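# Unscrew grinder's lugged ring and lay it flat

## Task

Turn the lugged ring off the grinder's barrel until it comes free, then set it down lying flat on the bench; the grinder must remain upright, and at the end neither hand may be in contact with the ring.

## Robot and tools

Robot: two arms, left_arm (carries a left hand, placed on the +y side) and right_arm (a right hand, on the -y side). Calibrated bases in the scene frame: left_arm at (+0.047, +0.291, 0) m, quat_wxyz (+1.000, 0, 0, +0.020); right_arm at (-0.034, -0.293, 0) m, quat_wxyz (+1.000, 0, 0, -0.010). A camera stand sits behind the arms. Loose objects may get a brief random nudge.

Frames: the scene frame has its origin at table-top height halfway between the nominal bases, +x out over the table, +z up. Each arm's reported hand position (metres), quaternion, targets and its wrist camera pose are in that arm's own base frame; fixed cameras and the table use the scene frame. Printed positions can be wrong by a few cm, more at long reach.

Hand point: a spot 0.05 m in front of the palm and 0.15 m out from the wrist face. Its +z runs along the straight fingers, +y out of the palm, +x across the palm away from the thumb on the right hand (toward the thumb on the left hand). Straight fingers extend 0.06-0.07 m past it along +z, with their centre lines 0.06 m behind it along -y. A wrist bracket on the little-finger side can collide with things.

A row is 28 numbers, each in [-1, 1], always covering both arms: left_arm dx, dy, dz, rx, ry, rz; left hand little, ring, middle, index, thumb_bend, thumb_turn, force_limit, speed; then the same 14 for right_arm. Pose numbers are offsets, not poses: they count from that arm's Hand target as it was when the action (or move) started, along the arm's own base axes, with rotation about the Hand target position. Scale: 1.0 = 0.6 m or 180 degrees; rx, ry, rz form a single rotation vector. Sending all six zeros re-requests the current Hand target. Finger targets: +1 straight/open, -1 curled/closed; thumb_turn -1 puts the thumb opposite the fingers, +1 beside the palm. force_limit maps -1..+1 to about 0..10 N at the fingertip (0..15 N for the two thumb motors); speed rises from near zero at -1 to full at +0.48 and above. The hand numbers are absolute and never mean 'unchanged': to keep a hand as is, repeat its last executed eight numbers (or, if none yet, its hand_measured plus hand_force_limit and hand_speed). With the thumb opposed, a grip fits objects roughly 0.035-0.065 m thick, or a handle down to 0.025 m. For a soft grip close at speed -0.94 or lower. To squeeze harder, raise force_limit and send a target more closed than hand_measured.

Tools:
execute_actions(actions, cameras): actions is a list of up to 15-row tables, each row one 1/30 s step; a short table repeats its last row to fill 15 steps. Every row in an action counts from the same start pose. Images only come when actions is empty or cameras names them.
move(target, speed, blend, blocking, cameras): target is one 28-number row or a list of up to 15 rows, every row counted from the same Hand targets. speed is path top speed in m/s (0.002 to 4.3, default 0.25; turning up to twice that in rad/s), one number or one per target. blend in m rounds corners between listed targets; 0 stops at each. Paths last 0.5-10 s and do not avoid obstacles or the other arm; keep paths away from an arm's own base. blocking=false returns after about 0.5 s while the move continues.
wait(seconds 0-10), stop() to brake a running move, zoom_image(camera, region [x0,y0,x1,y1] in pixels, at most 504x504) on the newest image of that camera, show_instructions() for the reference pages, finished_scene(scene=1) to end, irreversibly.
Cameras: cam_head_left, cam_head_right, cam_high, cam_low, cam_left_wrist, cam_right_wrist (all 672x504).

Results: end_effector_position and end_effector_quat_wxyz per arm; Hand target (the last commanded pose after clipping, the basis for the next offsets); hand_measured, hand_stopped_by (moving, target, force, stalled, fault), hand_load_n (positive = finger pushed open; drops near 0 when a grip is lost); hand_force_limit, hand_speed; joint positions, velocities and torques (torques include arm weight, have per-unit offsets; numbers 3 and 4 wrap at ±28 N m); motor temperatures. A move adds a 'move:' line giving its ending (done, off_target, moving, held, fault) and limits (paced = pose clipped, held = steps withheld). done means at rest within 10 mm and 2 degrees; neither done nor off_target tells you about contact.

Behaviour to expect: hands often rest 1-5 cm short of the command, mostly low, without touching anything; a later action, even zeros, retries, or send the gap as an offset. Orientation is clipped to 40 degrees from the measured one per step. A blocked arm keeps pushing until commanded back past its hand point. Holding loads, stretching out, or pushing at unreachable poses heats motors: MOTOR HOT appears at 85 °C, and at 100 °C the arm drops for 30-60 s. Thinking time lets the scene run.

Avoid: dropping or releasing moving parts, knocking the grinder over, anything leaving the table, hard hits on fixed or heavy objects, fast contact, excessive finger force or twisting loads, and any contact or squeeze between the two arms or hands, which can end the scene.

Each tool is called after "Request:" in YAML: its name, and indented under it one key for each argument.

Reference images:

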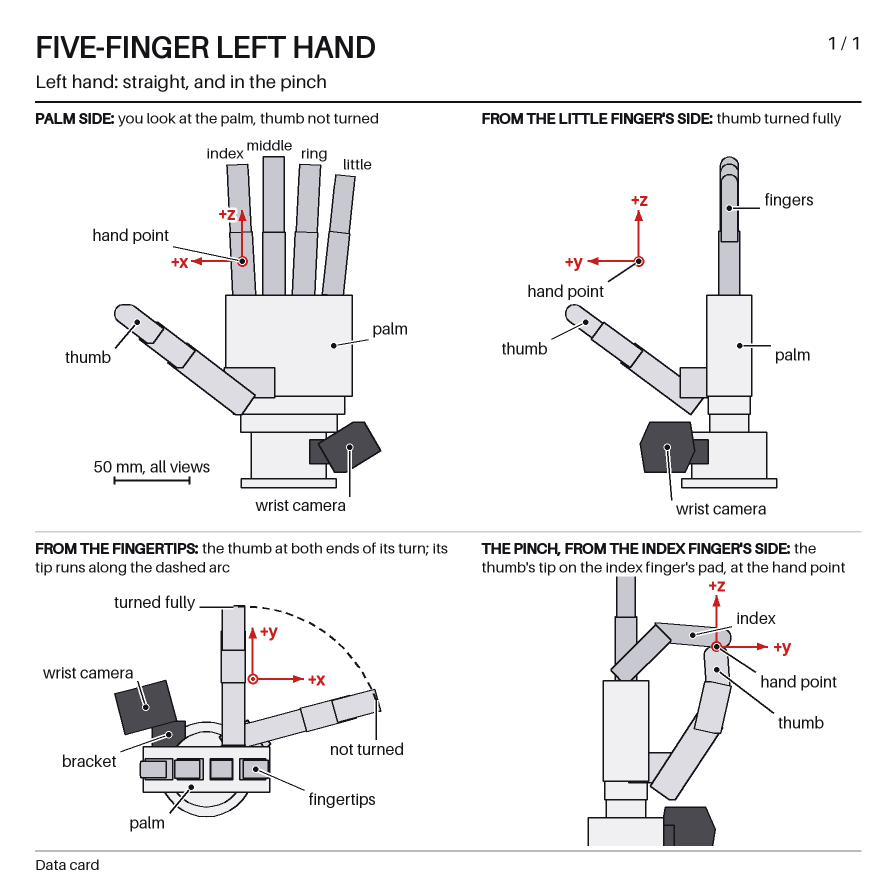

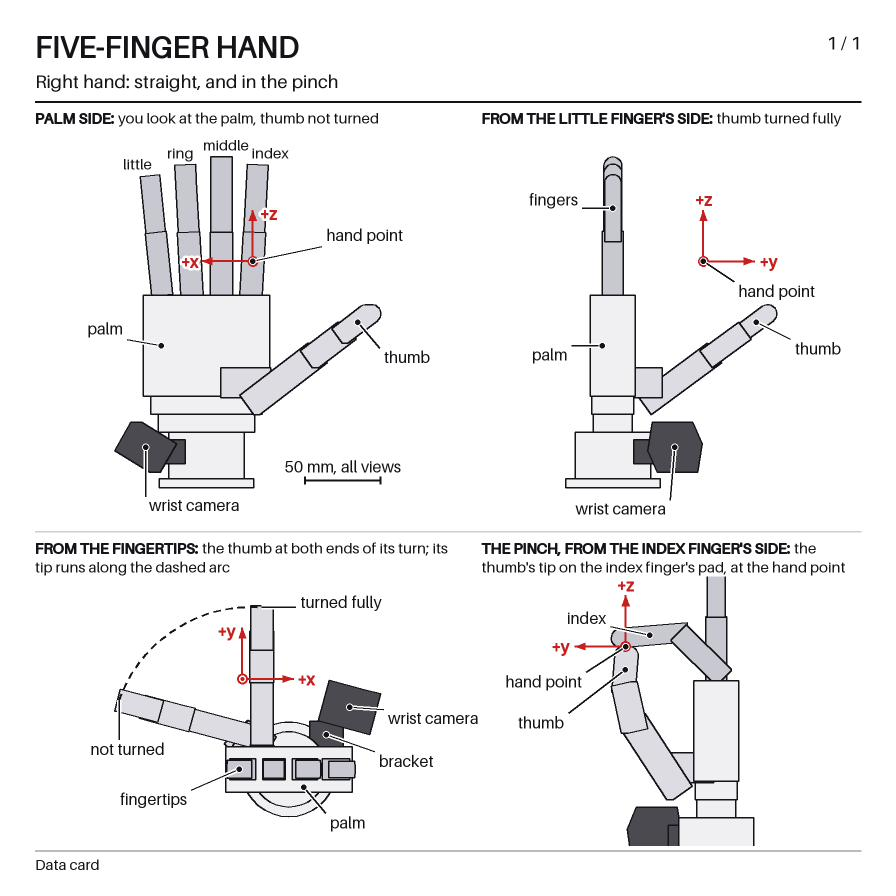

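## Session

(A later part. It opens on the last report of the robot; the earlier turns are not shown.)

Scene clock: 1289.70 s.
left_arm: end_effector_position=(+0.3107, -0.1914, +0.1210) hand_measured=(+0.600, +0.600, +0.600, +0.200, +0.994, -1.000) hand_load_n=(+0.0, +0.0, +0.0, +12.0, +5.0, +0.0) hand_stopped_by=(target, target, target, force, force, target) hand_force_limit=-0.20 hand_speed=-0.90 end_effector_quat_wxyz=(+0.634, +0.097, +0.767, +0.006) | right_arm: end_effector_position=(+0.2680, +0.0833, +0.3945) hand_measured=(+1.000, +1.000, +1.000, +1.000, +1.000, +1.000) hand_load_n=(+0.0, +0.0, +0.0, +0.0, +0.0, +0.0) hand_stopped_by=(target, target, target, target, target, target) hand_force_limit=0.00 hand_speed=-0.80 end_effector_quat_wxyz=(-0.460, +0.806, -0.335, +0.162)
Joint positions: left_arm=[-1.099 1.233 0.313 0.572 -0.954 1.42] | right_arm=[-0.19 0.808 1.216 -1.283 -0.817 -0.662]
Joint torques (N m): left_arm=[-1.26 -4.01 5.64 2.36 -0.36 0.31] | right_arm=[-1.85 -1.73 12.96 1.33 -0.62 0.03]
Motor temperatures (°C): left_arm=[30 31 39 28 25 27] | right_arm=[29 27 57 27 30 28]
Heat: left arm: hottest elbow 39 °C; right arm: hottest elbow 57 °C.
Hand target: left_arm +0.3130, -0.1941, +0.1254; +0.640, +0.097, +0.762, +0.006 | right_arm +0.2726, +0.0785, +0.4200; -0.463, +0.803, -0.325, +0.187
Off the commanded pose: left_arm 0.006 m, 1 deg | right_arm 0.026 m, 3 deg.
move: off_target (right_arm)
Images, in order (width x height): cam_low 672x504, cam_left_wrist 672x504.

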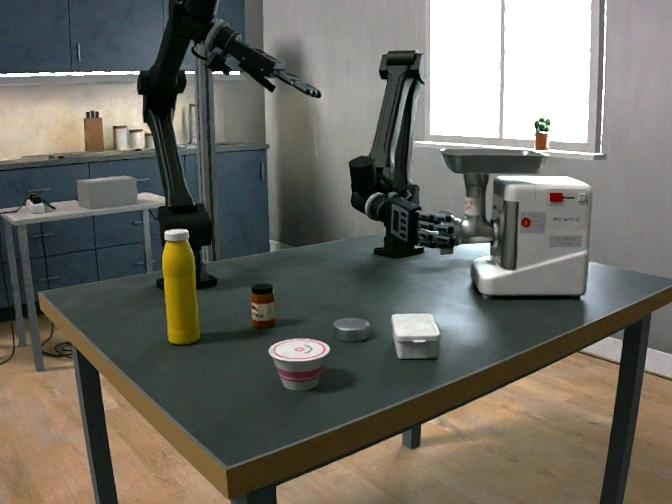

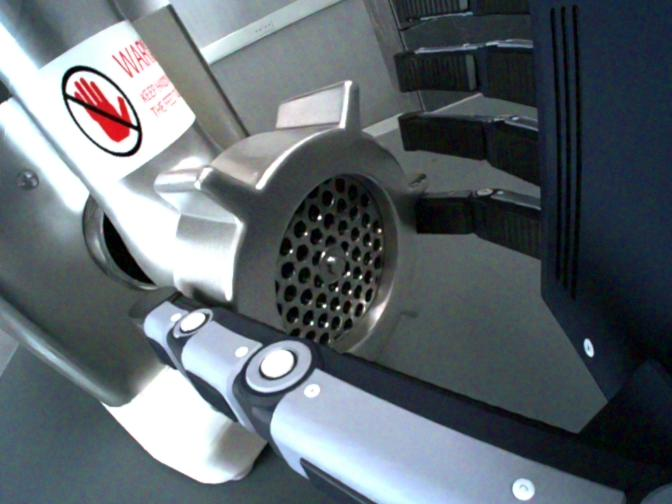

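Request:
move:
  target: [0.002,-0.0015,0.0053,-0.0776,-0.0796,0,0.6,0.6,0.6,-0.3,0.6,-1,-0.2,-0.9,0,0,0,0,0,0,1,1,1,1,1,1,0,-0.8]
  speed: 0.1
  cameras: ["cam_left_wrist", "cam_low"]

Request:
zoom_image:
  camera: "cam_low"
  region: [410, 190, 480, 260]

Scene clock: 1307.37 s.
left_arm: end_effector_position=(+0.3120, -0.1927, +0.1253) hand_measured=(+0.600, +0.600, +0.600, +0.200, +0.994, -1.000) hand_load_n=(+0.0, +0.0, +0.0, +11.0, +6.0, -0.5) hand_stopped_by=(target, target, target, force, force, target) hand_force_limit=-0.20 hand_speed=-0.90 end_effector_quat_wxyz=(+0.732, +0.019, +0.677, -0.073) | right_arm: end_effector_position=(+0.2680, +0.0833, +0.3945) hand_measured=(+1.000, +1.000, +1.000, +1.000, +1.000, +1.000) hand_load_n=(+0.0, +0.0, +0.0, +0.0, +0.0, -0.5) hand_stopped_by=(target, target, target, target, target, target) hand_force_limit=0.00 hand_speed=-0.80 end_effector_quat_wxyz=(-0.460, +0.806, -0.335, +0.162)
Joint positions: left_arm=[-1.115 1.597 0.231 1.515 -0.983 1.625] | right_arm=[-0.19 0.808 1.216 -1.283 -0.817 -0.662]
Joint torques (N m): left_arm=[-0.97 -5.3 3.14 2.04 0.34 0.26] | right_arm=[-1.85 -1.67 12.97 1.33 -0.62 0.04]
Motor temperatures (°C): left_arm=[30 31 38 28 25 27] | right_arm=[29 27 57 27 30 28]
Heat: left arm: hottest elbow 38 °C; right arm: hottest elbow 57 °C.
Hand target: left_arm +0.3142, -0.1950, +0.1285; +0.737, +0.018, +0.672, -0.074 | right_arm +0.2726, +0.0785, +0.4200; -0.463, +0.803, -0.325, +0.187
Off the commanded pose: left_arm 0.005 m, 1 deg | right_arm 0.026 m, 3 deg.
move: off_target (right_arm)
Images, in order (width x height): cam_low 672x504, cam_left_wrist 672x504.

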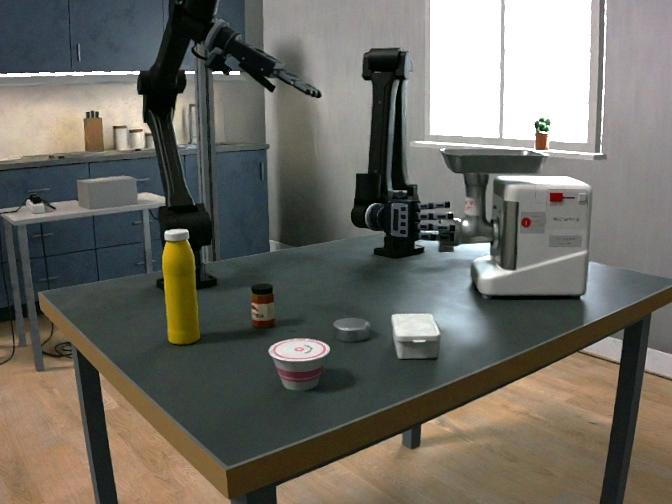

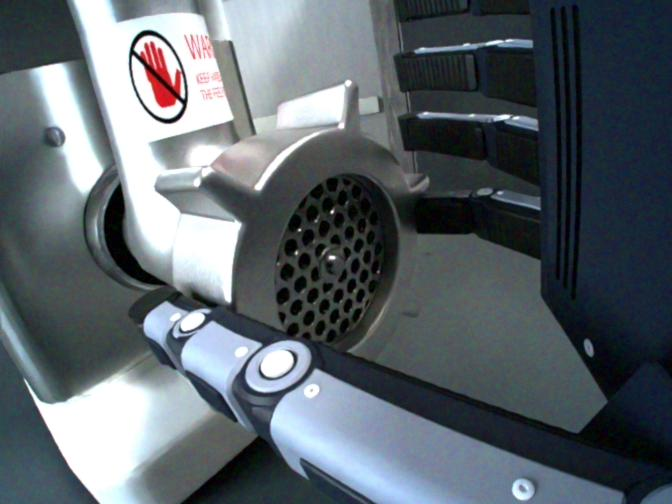

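Scaled by 7.200 from the camera's 672x504 image, which has a finer 960x720 frame.

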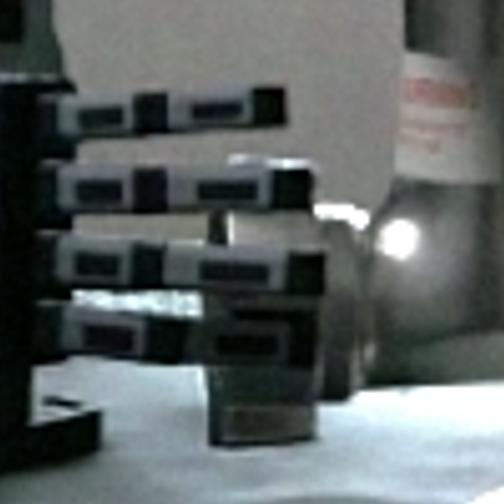

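Request:
move:
  target:
    - [0,0,0,0,0,0,0.6,0.6,0.6,0.6,1,-1,0,-0.3,0,0,0,0,0,0,1,1,1,1,1,1,0,-0.8]
    - [-0.0048,0.0047,-0.0005,0.0233,0.0239,0,0.6,0.6,0.6,0.6,1,-1,0,-0.3,0,0,0,0,0,0,1,1,1,1,1,1,0,-0.8]
    - [-0.063,-0.055,-0.0005,0.0233,0.0239,0,0.6,0.6,0.6,0.6,1,-1,0,-0.3,0,0,0,0,0,0,1,1,1,1,1,1,0,-0.8]
    - [-0.0742,-0.0442,-0.0015,0.2559,0.2626,0,0.6,0.6,0.6,0.6,1,-1,0,-0.3,0,0,0,0,0,0,1,1,1,1,1,1,0,-0.8]
  speed: [0.1, 0.06, 0.12, 0.35]
  cameras: ["cam_left_wrist", "cam_low", "cam_high"]

Request:
zoom_image:
  camera: "cam_low"
  region: [390, 190, 490, 265]

Request:
zoom_image:
  camera: "cam_high"
  region: [290, 145, 390, 220]

Scene clock: 1339.10 s.
left_arm: end_effector_position=(+0.2610, -0.2068, +0.1172) hand_measured=(+0.600, +0.600, +0.600, +0.600, +1.000, -1.000) hand_load_n=(+0.0, +0.0, +0.0, +0.0, +0.0, +0.0) hand_stopped_by=(target, target, target, target, target, target) hand_force_limit=0.00 hand_speed=-0.30 end_effector_quat_wxyz=(+0.342, +0.280, +0.875, +0.197) | right_arm: end_effector_position=(+0.2680, +0.0833, +0.3945) hand_measured=(+1.000, +1.000, +1.000, +1.000, +1.000, +1.000) hand_load_n=(+0.0, +0.0, +0.0, +0.0, +0.0, +0.0) hand_stopped_by=(target, target, target, target, target, target) hand_force_limit=0.00 hand_speed=-0.80 end_effector_quat_wxyz=(-0.460, +0.806, -0.335, +0.162)
Joint positions: left_arm=[-1.189 1.314 0.74 -0.821 -0.796 1.075] | right_arm=[-0.19 0.808 1.216 -1.283 -0.817 -0.662]
Joint torques (N m): left_arm=[0.03 -5.83 9.4 0.03 -0.47 0.04] | right_arm=[-1.85 -1.79 12.98 1.33 -0.61 0.04]
Motor temperatures (°C): left_arm=[30 31 38 28 25 27] | right_arm=[29 27 57 27 30 28]
Heat: left arm: hottest elbow 38 °C; right arm: hottest elbow 57 °C.
Hand target: left_arm +0.2697, -0.2214, +0.1275; +0.349, +0.266, +0.879, +0.186 | right_arm +0.2726, +0.0785, +0.4200; -0.463, +0.803, -0.325, +0.187
Off the commanded pose: left_arm 0.020 m, 2 deg | right_arm 0.026 m, 3 deg.
move: off_target (left_arm, right_arm)
Images, in order (width x height): cam_high 672x504, cam_low 672x504, cam_left_wrist 672x504.

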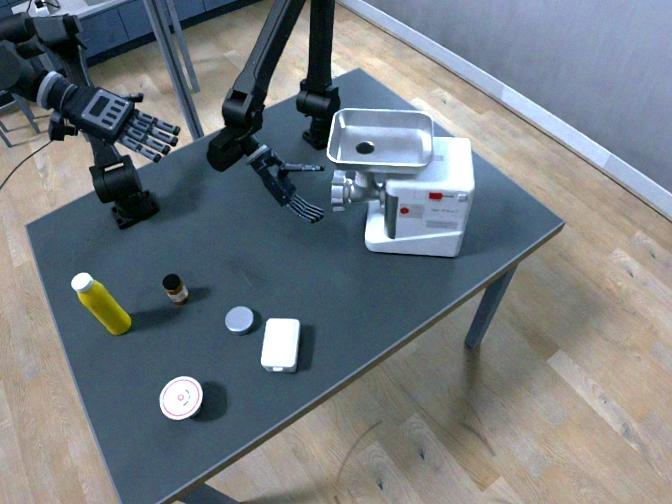

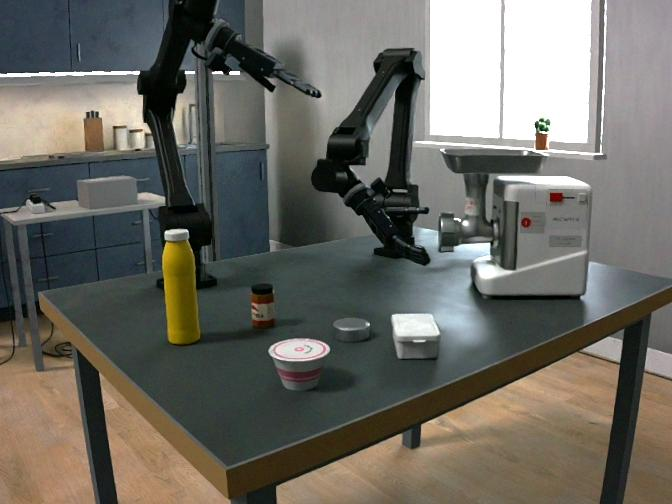

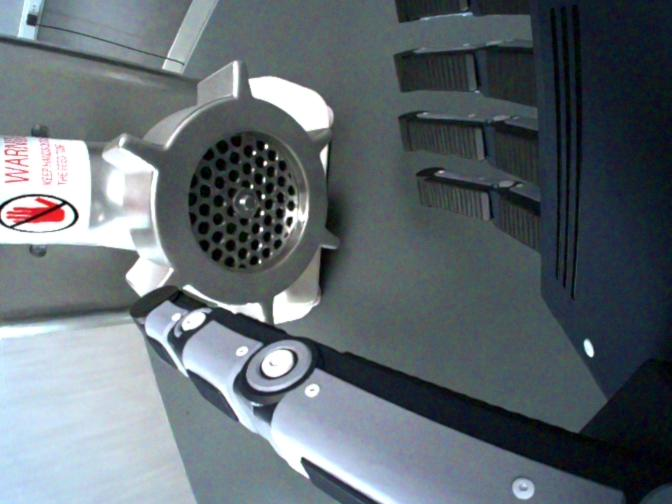

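Scaled by 5.040 from the camera's 672x504 image, which has a finer 960x720 frame.

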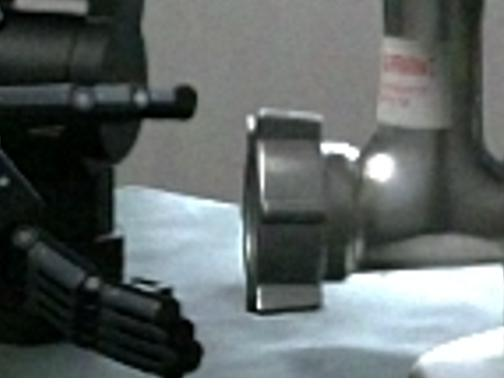

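Scaled by 5.040 from the camera's 672x504 image, which has a finer 960x720 frame.

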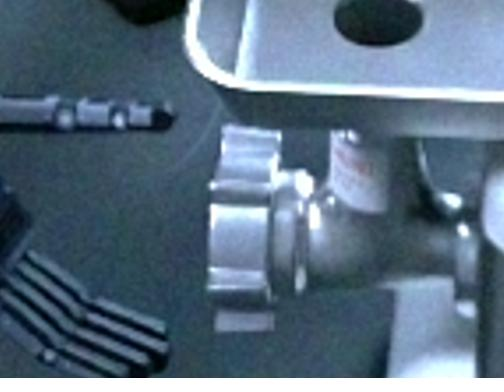

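Request:
move:
  target:
    - [0,0,0,0,0,0,0.6,0.6,0.6,0.6,1,-1,0,-0.3,0,0,0,0,0,0,1,1,1,1,1,1,0,-0.8]
    - [0.0291,0.0298,0,0,0,0,0.6,0.6,0.6,0.6,1,-1,0,-0.3,0,0,0,0,0,0,1,1,1,1,1,1,0,-0.8]
  speed: [0.1, 0.08]
  cameras: ["cam_left_wrist", "cam_low", "cam_high"]

Request:
zoom_image:
  camera: "cam_low"
  region: [390, 190, 490, 265]

Scene clock: 1351.63 s.
left_arm: end_effector_position=(+0.2811, -0.1979, +0.1173) hand_measured=(+0.600, +0.600, +0.600, +0.600, +1.000, -1.000) hand_load_n=(+0.0, +0.0, +0.0, +0.0, +0.0, +0.0) hand_stopped_by=(target, target, target, target, target, target) hand_force_limit=0.00 hand_speed=-0.30 end_effector_quat_wxyz=(+0.337, +0.274, +0.878, +0.200) | right_arm: end_effector_position=(+0.2680, +0.0833, +0.3945) hand_measured=(+1.000, +1.000, +1.000, +1.000, +1.000, +1.000) hand_load_n=(+0.0, +0.0, +0.0, +0.0, +0.0, -0.5) hand_stopped_by=(target, target, target, target, target, target) hand_force_limit=0.00 hand_speed=-0.80 end_effector_quat_wxyz=(-0.460, +0.806, -0.335, +0.162)
Joint positions: left_arm=[-1.118 1.314 0.74 -0.774 -0.781 1.15] | right_arm=[-0.19 0.808 1.216 -1.283 -0.817 -0.662]
Joint torques (N m): left_arm=[-0.5 -7.77 7.2 0.81 -0.49 0.17] | right_arm=[-1.85 -1.73 12.97 1.32 -0.61 0.03]
Motor temperatures (°C): left_arm=[30 31 40 28 25 27] | right_arm=[29 27 57 27 30 28]
Heat: left arm: hottest elbow 40 °C; right arm: hottest elbow 57 °C.
Hand target: left_arm +0.2871, -0.2036, +0.1275; +0.349, +0.266, +0.879, +0.186 | right_arm +0.2726, +0.0785, +0.4200; -0.463, +0.803, -0.325, +0.187
Off the commanded pose: left_arm 0.013 m, 2 deg | right_arm 0.026 m, 3 deg.
move: off_target (left_arm, right_arm)
Images, in order (width x height): cam_high 672x504, cam_low 672x504, cam_left_wrist 672x504.

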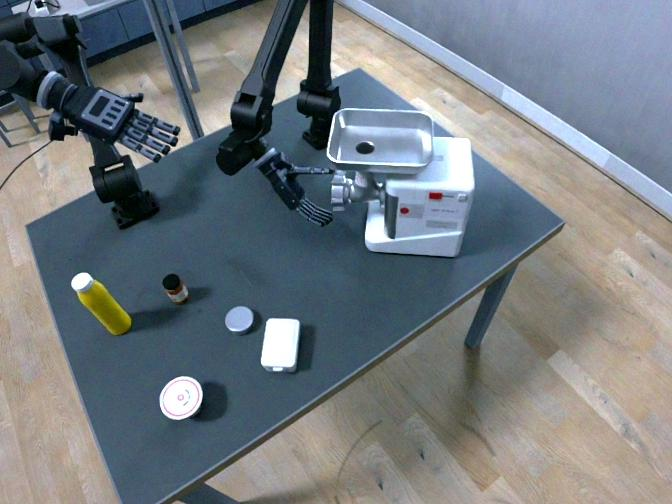

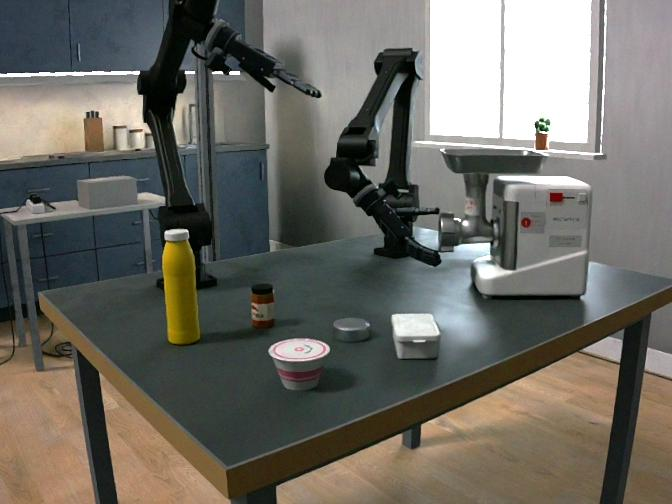

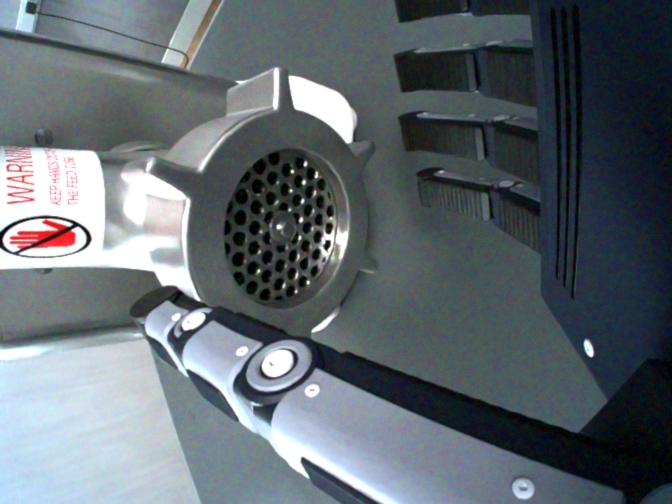

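Scaled by 5.040 from the camera's 672x504 image, which has a finer 960x720 frame.

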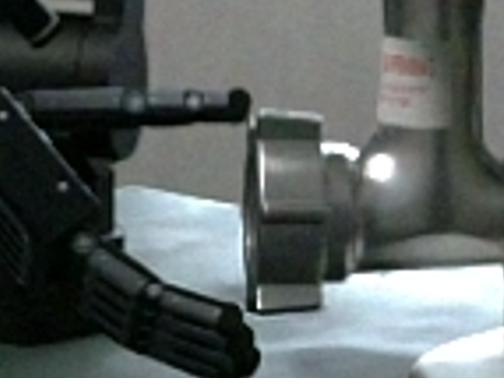

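Request:
move:
  target: [0.0137,-0.0135,0.0168,0,0,0,0.6,0.6,0.6,0.6,1,-1,0,-0.3,0,0,0,0,0,0,1,1,1,1,1,1,0,-0.8]
  speed: 0.08
  cameras: ["cam_left_wrist", "cam_low"]

Request:
zoom_image:
  camera: "cam_low"
  region: [390, 190, 490, 265]

Scene clock: 1376.60 s.
left_arm: end_effector_position=(+0.2842, -0.1973, +0.1189) hand_measured=(+0.600, +0.600, +0.600, +0.600, +1.000, -1.000) hand_load_n=(+0.0, +0.0, +0.0, +0.5, +0.0, +0.0) hand_stopped_by=(target, target, target, target, target, target) hand_force_limit=0.00 hand_speed=-0.30 end_effector_quat_wxyz=(+0.335, +0.276, +0.878, +0.202) | right_arm: end_effector_position=(+0.2680, +0.0833, +0.3945) hand_measured=(+1.000, +1.000, +1.000, +1.000, +1.000, +1.000) hand_load_n=(+0.0, +0.0, +0.0, +0.0, +0.0, +0.0) hand_stopped_by=(target, target, target, target, target, target) hand_force_limit=0.00 hand_speed=-0.80 end_effector_quat_wxyz=(-0.460, +0.806, -0.335, +0.162)
Joint positions: left_arm=[-1.109 1.314 0.744 -0.774 -0.778 1.165] | right_arm=[-0.19 0.808 1.216 -1.283 -0.817 -0.662]
Joint torques (N m): left_arm=[-0.09 -7.18 9.61 0.27 -0.48 0.15] | right_arm=[-1.85 -1.79 12.97 1.33 -0.62 0.03]
Motor temperatures (°C): left_arm=[30 31 41 28 25 27] | right_arm=[29 27 57 27 30 28]
Heat: left arm: hottest elbow 41 °C; right arm: hottest elbow 57 °C.
Hand target: left_arm +0.2954, -0.2118, +0.1377; +0.349, +0.266, +0.879, +0.186 | right_arm +0.2726, +0.0785, +0.4200; -0.463, +0.803, -0.325, +0.187
Off the commanded pose: left_arm 0.026 m, 3 deg | right_arm 0.026 m, 3 deg.
move: off_target (left_arm, right_arm)
Images, in order (width x height): cam_low 672x504, cam_left_wrist 672x504.

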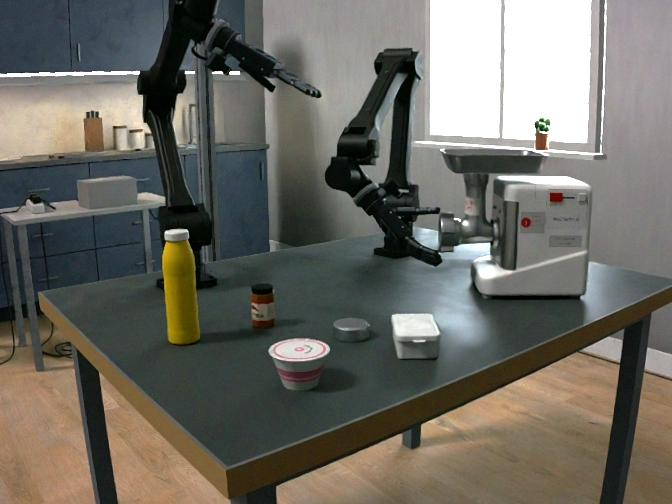

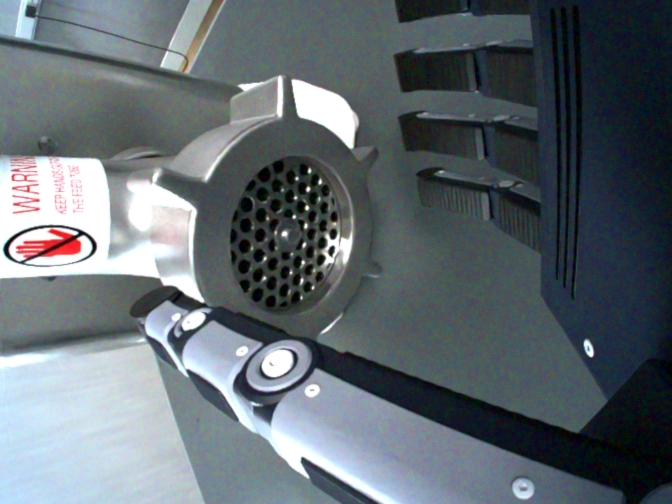

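Scaled by 5.040 from the camera's 672x504 image, which has a finer 960x720 frame.

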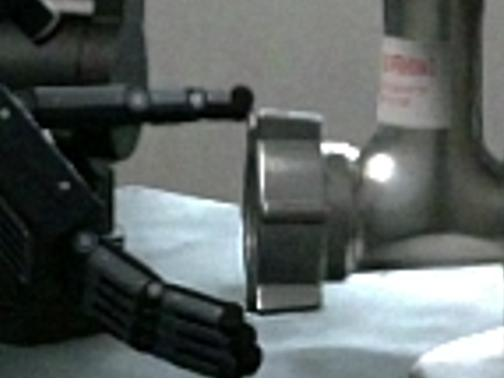

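Request:
move:
  target:
    - [-0.0238,-0.0148,0.0,0,0,0,0.6,0.6,0.6,0.6,1,-1,0,-0.3,0,0,0,0,0,0,1,1,1,1,1,1,0,-0.8]
    - [0.006,0.026,-0.0145,0,0,0,0.6,0.6,0.6,0.6,1,-1,0,-0.3,0,0,0,0,0,0,1,1,1,1,1,1,0,-0.8]
  speed: [0.15, 0.08]
  blend: [0.005, 0]
  cameras: ["cam_left_wrist", "cam_low"]

Request:
zoom_image:
  camera: "cam_low"
  region: [390, 190, 490, 265]

Scene clock: 1399.13 s.
left_arm: end_effector_position=(+0.2960, -0.1962, +0.1229) hand_measured=(+0.600, +0.600, +0.600, +0.600, +1.000, -1.000) hand_load_n=(+0.0, +0.0, +0.0, +0.0, +0.0, +0.0) hand_stopped_by=(target, target, target, target, target, target) hand_force_limit=0.00 hand_speed=-0.30 end_effector_quat_wxyz=(+0.341, +0.271, +0.879, +0.195) | right_arm: end_effector_position=(+0.2680, +0.0833, +0.3945) hand_measured=(+1.000, +1.000, +1.000, +1.000, +1.000, +1.000) hand_load_n=(+0.0, +0.0, +0.0, +0.0, +0.0, +0.0) hand_stopped_by=(target, target, target, target, target, target) hand_force_limit=0.00 hand_speed=-0.80 end_effector_quat_wxyz=(-0.460, +0.806, -0.335, +0.162)
Joint positions: left_arm=[-1.075 1.305 0.748 -0.738 -0.768 1.206] | right_arm=[-0.19 0.808 1.216 -1.283 -0.817 -0.662]
Joint torques (N m): left_arm=[-0.5 -8.29 6.2 0.99 -0.49 0.16] | right_arm=[-1.85 -1.73 12.97 1.33 -0.61 0.03]
Motor temperatures (°C): left_arm=[30 31 41 28 25 27] | right_arm=[29 27 57 27 30 28]
Heat: left arm: hottest elbow 41 °C; right arm: hottest elbow 57 °C.
Hand target: left_arm +0.2990, -0.1962, +0.1290; +0.349, +0.266, +0.879, +0.186 | right_arm +0.2726, +0.0785, +0.4200; -0.463, +0.803, -0.325, +0.187
Off the commanded pose: left_arm 0.007 m, 2 deg | right_arm 0.026 m, 3 deg.
move: off_target (right_arm)
Images, in order (width x height): cam_low 672x504, cam_left_wrist 672x504.

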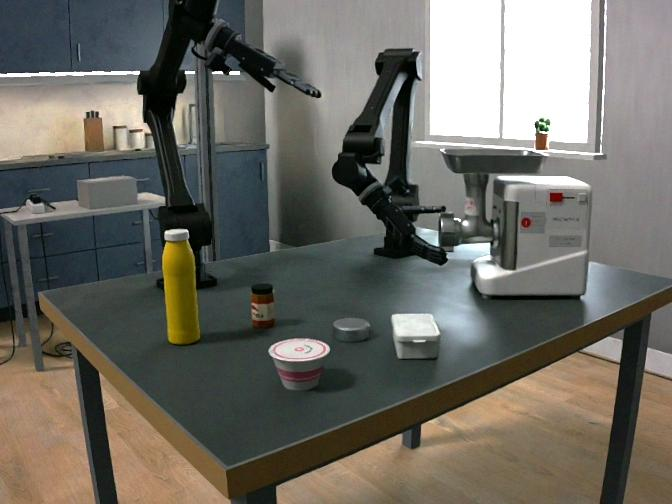

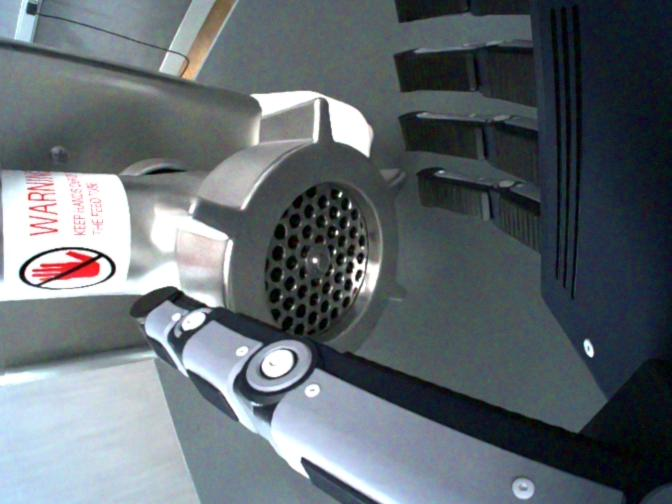

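Scaled by 5.040 from the camera's 672x504 image, which has a finer 960x720 frame.

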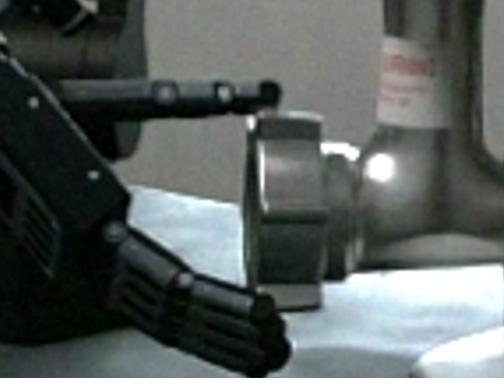

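Request:
move:
  target:
    - [0.0175,0.0178,0,0,0,0,0.6,0.6,0.6,0.6,1,-1,0,-0.3,0,0,0,0,0,0,1,1,1,1,1,1,0,-0.8]
    - [0.021,0.0144,-0.0165,0,0,0,0.6,0.6,0.6,0.6,1,-1,0,-0.3,0,0,0,0,0,0,1,1,1,1,1,1,0,-0.8]
  speed: [0.06, 0.05]
  cameras: ["cam_left_wrist", "cam_low"]

Request:
zoom_image:
  camera: "cam_low"
  region: [390, 190, 490, 265]

Scene clock: 1419.80 s.
left_arm: end_effector_position=(+0.3089, -0.1890, +0.1207) hand_measured=(+0.600, +0.600, +0.600, +0.600, +1.000, -1.000) hand_load_n=(+0.0, +0.5, +0.0, +0.0, +0.0, +0.0) hand_stopped_by=(target, target, target, target, target, target) hand_force_limit=0.00 hand_speed=-0.30 end_effector_quat_wxyz=(+0.349, +0.267, +0.879, +0.186) | right_arm: end_effector_position=(+0.2680, +0.0833, +0.3945) hand_measured=(+1.000, +1.000, +1.000, +1.000, +1.000, +1.000) hand_load_n=(+0.0, +0.0, +0.0, +0.0, -0.5, +0.0) hand_stopped_by=(target, target, target, target, target, target) hand_force_limit=0.00 hand_speed=-0.80 end_effector_quat_wxyz=(-0.460, +0.806, -0.335, +0.162)
Joint positions: left_arm=[-1.03 1.289 0.724 -0.664 -0.753 1.266] | right_arm=[-0.19 0.808 1.216 -1.283 -0.817 -0.662]
Joint torques (N m): left_arm=[-0.03 -6.53 6 1.17 -0.46 0.17] | right_arm=[-1.85 -1.73 12.96 1.32 -0.62 0.03]
Motor temperatures (°C): left_arm=[30 32 41 28 25 27] | right_arm=[29 27 58 27 30 28]
Heat: left arm: hottest elbow 41 °C; right arm: hottest elbow 58 °C.
Hand target: left_arm +0.3116, -0.1874, +0.1191; +0.349, +0.266, +0.879, +0.186 | right_arm +0.2726, +0.0785, +0.4200; -0.463, +0.803, -0.325, +0.187
Off the commanded pose: left_arm 0.003 m, 0 deg | right_arm 0.026 m, 3 deg.
move: off_target (right_arm)
Images, in order (width x height): cam_low 672x504, cam_left_wrist 672x504.

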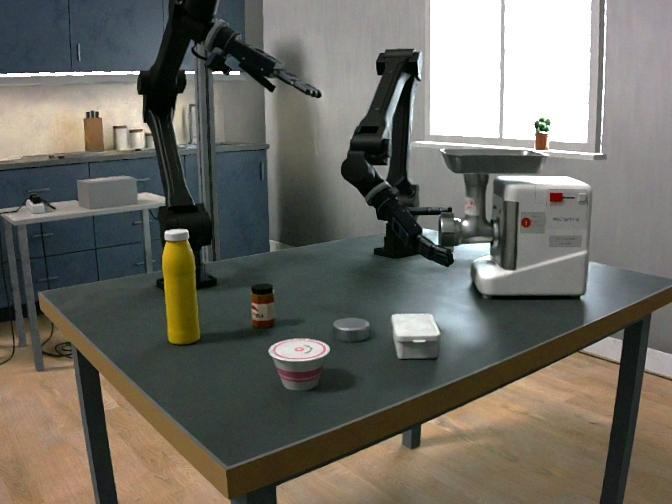

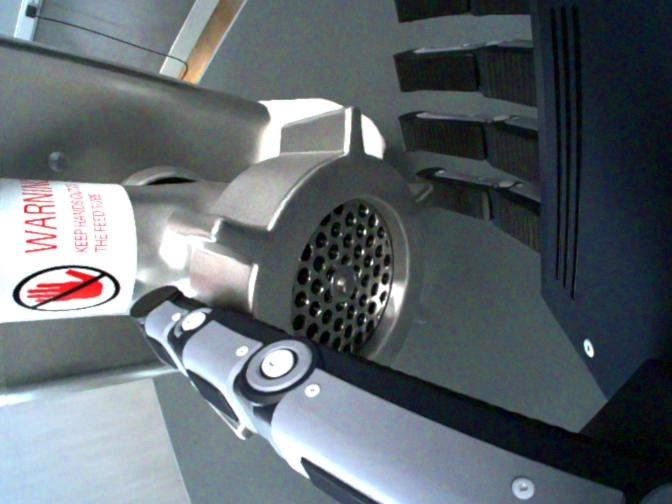

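Scaled by 5.040 from the camera's 672x504 image, which has a finer 960x720 frame.

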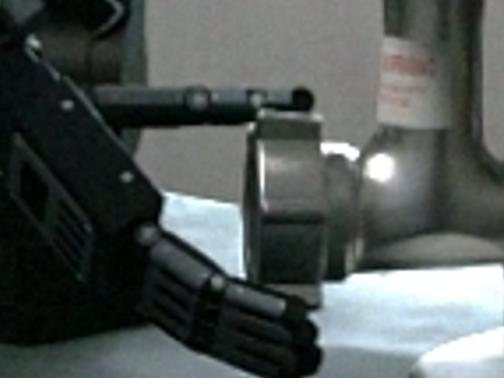

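Request:
move:
  target:
    - [0.0045,-0.0043,-0.0105,0,0,0,0.6,0.6,0.6,0.6,1,-1,0,-0.3,0,0,0,0,0,0,1,1,1,1,1,1,0,-0.8]
    - [0.0045,-0.0043,-0.0105,0,0,0,0.6,0.6,0.6,-0.3,1,-1,0,-0.85,0,0,0,0,0,0,1,1,1,1,1,1,0,-0.8]
  speed: 0.05
  cameras: ["cam_left_wrist", "cam_low"]

Scene clock: 1429.23 s.
left_arm: end_effector_position=(+0.3116, -0.1921, +0.1205) hand_measured=(+0.600, +0.600, +0.600, +0.352, +1.000, -1.000) hand_load_n=(+0.0, +0.0, +0.0, +4.5, +1.5, -0.5) hand_stopped_by=(target, target, target, force, target, target) hand_force_limit=0.00 hand_speed=-0.85 end_effector_quat_wxyz=(+0.354, +0.265, +0.878, +0.182) | right_arm: end_effector_position=(+0.2680, +0.0833, +0.3945) hand_measured=(+1.000, +1.000, +1.000, +1.000, +1.000, +1.000) hand_load_n=(+0.0, +0.0, +0.0, +0.0, +0.0, +0.0) hand_stopped_by=(target, target, target, target, target, target) hand_force_limit=0.00 hand_speed=-0.80 end_effector_quat_wxyz=(-0.460, +0.806, -0.335, +0.162)
Joint positions: left_arm=[-1.028 1.292 0.724 -0.641 -0.753 1.273] | right_arm=[-0.19 0.808 1.216 -1.283 -0.817 -0.662]
Joint torques (N m): left_arm=[0.32 -5.19 5.89 1.35 -0.4 0.13] | right_arm=[-1.85 -1.73 12.97 1.32 -0.62 0.03]
Motor temperatures (°C): left_arm=[30 32 41 28 25 27] | right_arm=[29 27 58 27 30 28]
Heat: left arm: hottest elbow 41 °C; right arm: hottest elbow 58 °C.
Hand target: left_arm +0.3143, -0.1901, +0.1128; +0.349, +0.266, +0.879, +0.186 | right_arm +0.2726, +0.0785, +0.4200; -0.463, +0.803, -0.325, +0.187
Off the commanded pose: left_arm 0.008 m, 1 deg | right_arm 0.026 m, 3 deg.
move: off_target (right_arm)
Images, in order (width x height): cam_low 672x504, cam_left_wrist 672x504.

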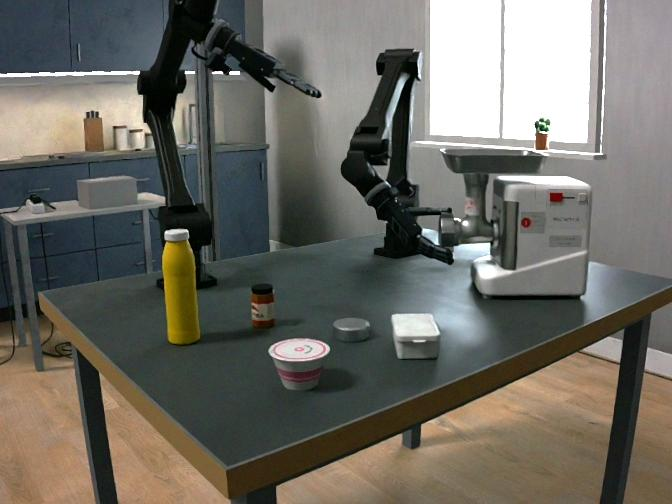

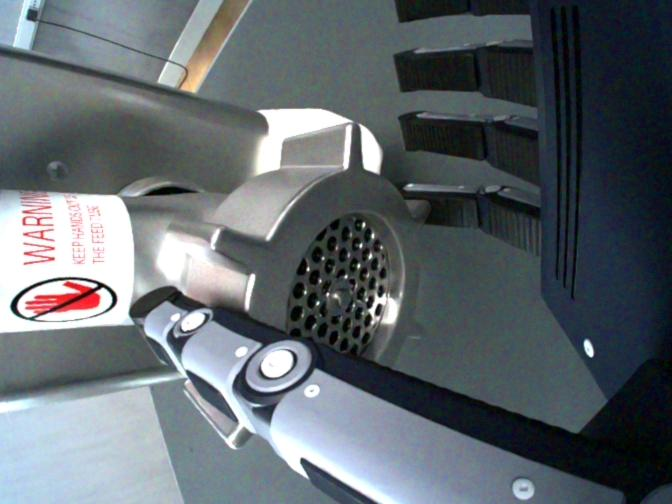

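Request:
move:
  target:
    - [0,0,0,0,0,0,0.6,0.6,0.6,0.6,1,-1,0,-0.3,0,0,0,0,0,0,1,1,1,1,1,1,0,-0.8]
    - [-0.0173,0.0093,-0.003,0.0388,0.0398,0,0.6,0.6,0.6,0.6,1,-1,0,-0.3,0,0,0,0,0,0,1,1,1,1,1,1,0,-0.8]
  speed: 0.06
  cameras: ["cam_left_wrist", "cam_low"]

Scene clock: 1455.23 s.
left_arm: end_effector_position=(+0.2986, -0.1783, +0.1135) hand_measured=(+0.600, +0.600, +0.600, +0.600, +1.000, -1.000) hand_load_n=(+0.0, +0.0, +0.0, +0.0, +1.0, -1.5) hand_stopped_by=(target, target, target, target, target, target) hand_force_limit=0.00 hand_speed=-0.30 end_effector_quat_wxyz=(+0.283, +0.306, +0.880, +0.226) | right_arm: end_effector_position=(+0.2680, +0.0833, +0.3945) hand_measured=(+1.000, +1.000, +1.000, +1.000, +1.000, +1.000) hand_load_n=(+0.0, +0.0, +0.0, +0.0, +0.0, +0.0) hand_stopped_by=(target, target, target, target, target, target) hand_force_limit=0.00 hand_speed=-0.80 end_effector_quat_wxyz=(-0.460, +0.806, -0.335, +0.162)
Joint positions: left_arm=[-1.031 1.334 0.757 -0.814 -0.723 1.277] | right_arm=[-0.19 0.808 1.216 -1.283 -0.817 -0.662]
Joint torques (N m): left_arm=[-0.09 -5.13 7.95 0.17 0.08 -0.05] | right_arm=[-1.85 -1.79 12.97 1.33 -0.61 0.03]
Motor temperatures (°C): left_arm=[30 31 41 28 25 27] | right_arm=[29 27 58 27 30 27]
Heat: left arm: hottest elbow 41 °C; right arm: hottest elbow 58 °C.
Hand target: left_arm +0.3039, -0.1846, +0.1110; +0.277, +0.298, +0.886, +0.222 | right_arm +0.2726, +0.0785, +0.4200; -0.463, +0.803, -0.325, +0.187
Off the commanded pose: left_arm 0.009 m, 1 deg | right_arm 0.026 m, 3 deg.
move: off_target (right_arm)
Images, in order (width x height): cam_low 672x504, cam_left_wrist 672x504.

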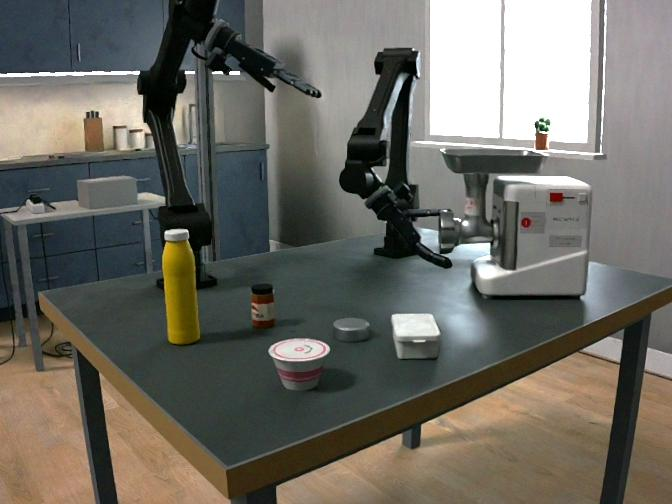

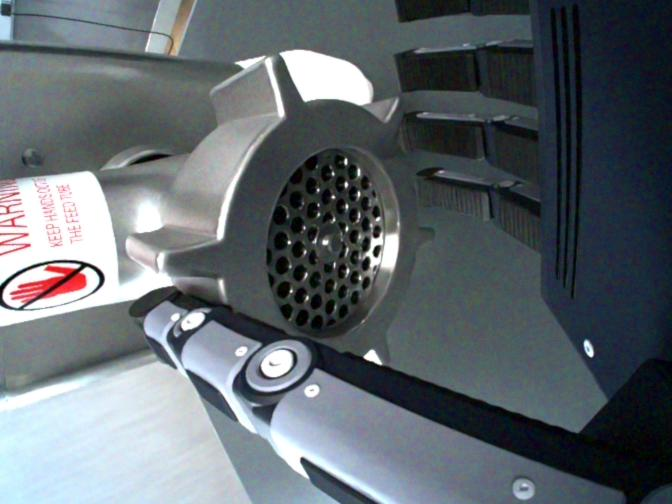

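Request:
move:
  target: [0,0,0,0,0,0,0.6,0.6,0.6,-0.3,1,-1,0.2,-0.85,0,0,0,0,0,0,1,1,1,1,1,1,0,-0.8]
  cameras: ["cam_left_wrist", "cam_low"]

Request:
zoom_image:
  camera: "cam_left_wrist"
  region: [120, 50, 460, 305]

Request:
zoom_image:
  camera: "cam_low"
  region: [410, 190, 480, 260]

Scene clock: 1468.70 s.
left_arm: end_effector_position=(+0.2984, -0.1783, +0.1131) hand_measured=(+0.600, +0.600, +0.600, +0.298, +1.000, -1.000) hand_load_n=(-0.5, +0.0, +0.0, +10.0, +2.5, -2.5) hand_stopped_by=(target, target, target, force, target, target) hand_force_limit=0.20 hand_speed=-0.85 end_effector_quat_wxyz=(+0.282, +0.306, +0.881, +0.226) | right_arm: end_effector_position=(+0.2680, +0.0833, +0.3945) hand_measured=(+1.000, +1.000, +1.000, +1.000, +1.000, +1.000) hand_load_n=(+0.0, +0.0, +0.0, +0.0, +0.0, -0.5) hand_stopped_by=(target, target, target, target, target, target) hand_force_limit=0.00 hand_speed=-0.80 end_effector_quat_wxyz=(-0.460, +0.806, -0.335, +0.162)
Joint positions: left_arm=[-1.031 1.334 0.757 -0.814 -0.722 1.277] | right_arm=[-0.19 0.808 1.216 -1.283 -0.817 -0.662]
Joint torques (N m): left_arm=[-0.15 -4.72 7.99 0.03 0 -0.04] | right_arm=[-1.85 -1.73 12.96 1.32 -0.61 0.03]
Motor temperatures (°C): left_arm=[30 31 41 28 25 27] | right_arm=[29 27 58 27 30 27]
Heat: left arm: hottest elbow 41 °C; right arm: hottest elbow 58 °C.
Hand target: left_arm +0.3039, -0.1845, +0.1111; +0.277, +0.298, +0.886, +0.222 | right_arm +0.2726, +0.0785, +0.4200; -0.463, +0.803, -0.325, +0.187
Off the commanded pose: left_arm 0.009 m, 1 deg | right_arm 0.026 m, 3 deg.
move: off_target (right_arm)
Images, in order (width x height): cam_low 672x504, cam_left_wrist 672x504.

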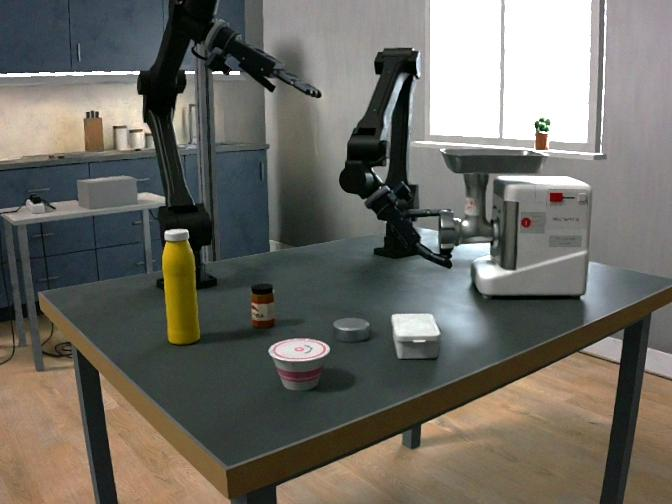

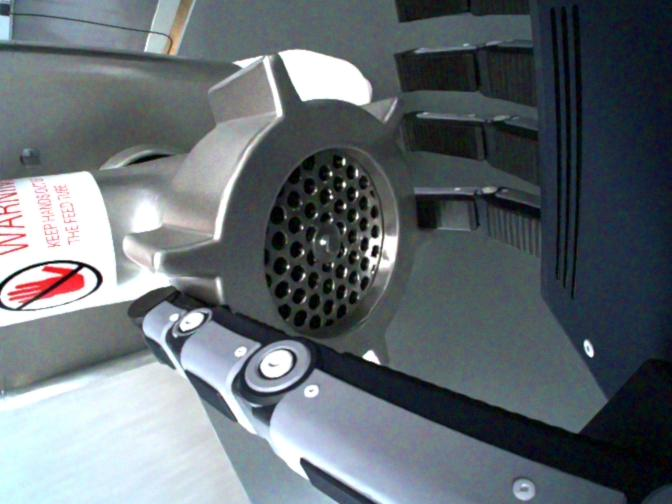

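Scaled by 1.482 from the camera's 672x504 image, which has a finer 960x720 frame.

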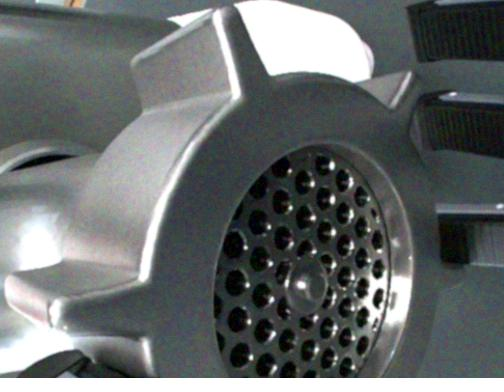

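Scaled by 7.200 from the camera's 672x504 image, which has a finer 960x720 frame.

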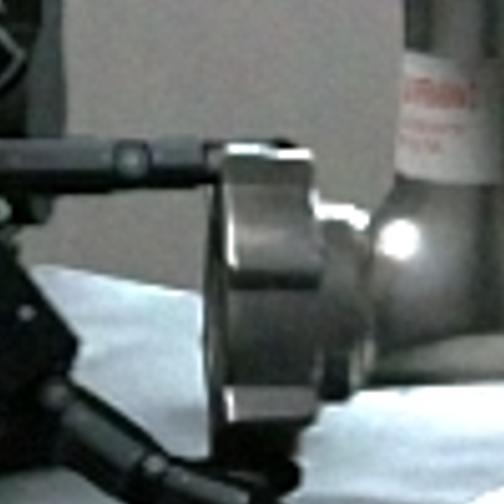

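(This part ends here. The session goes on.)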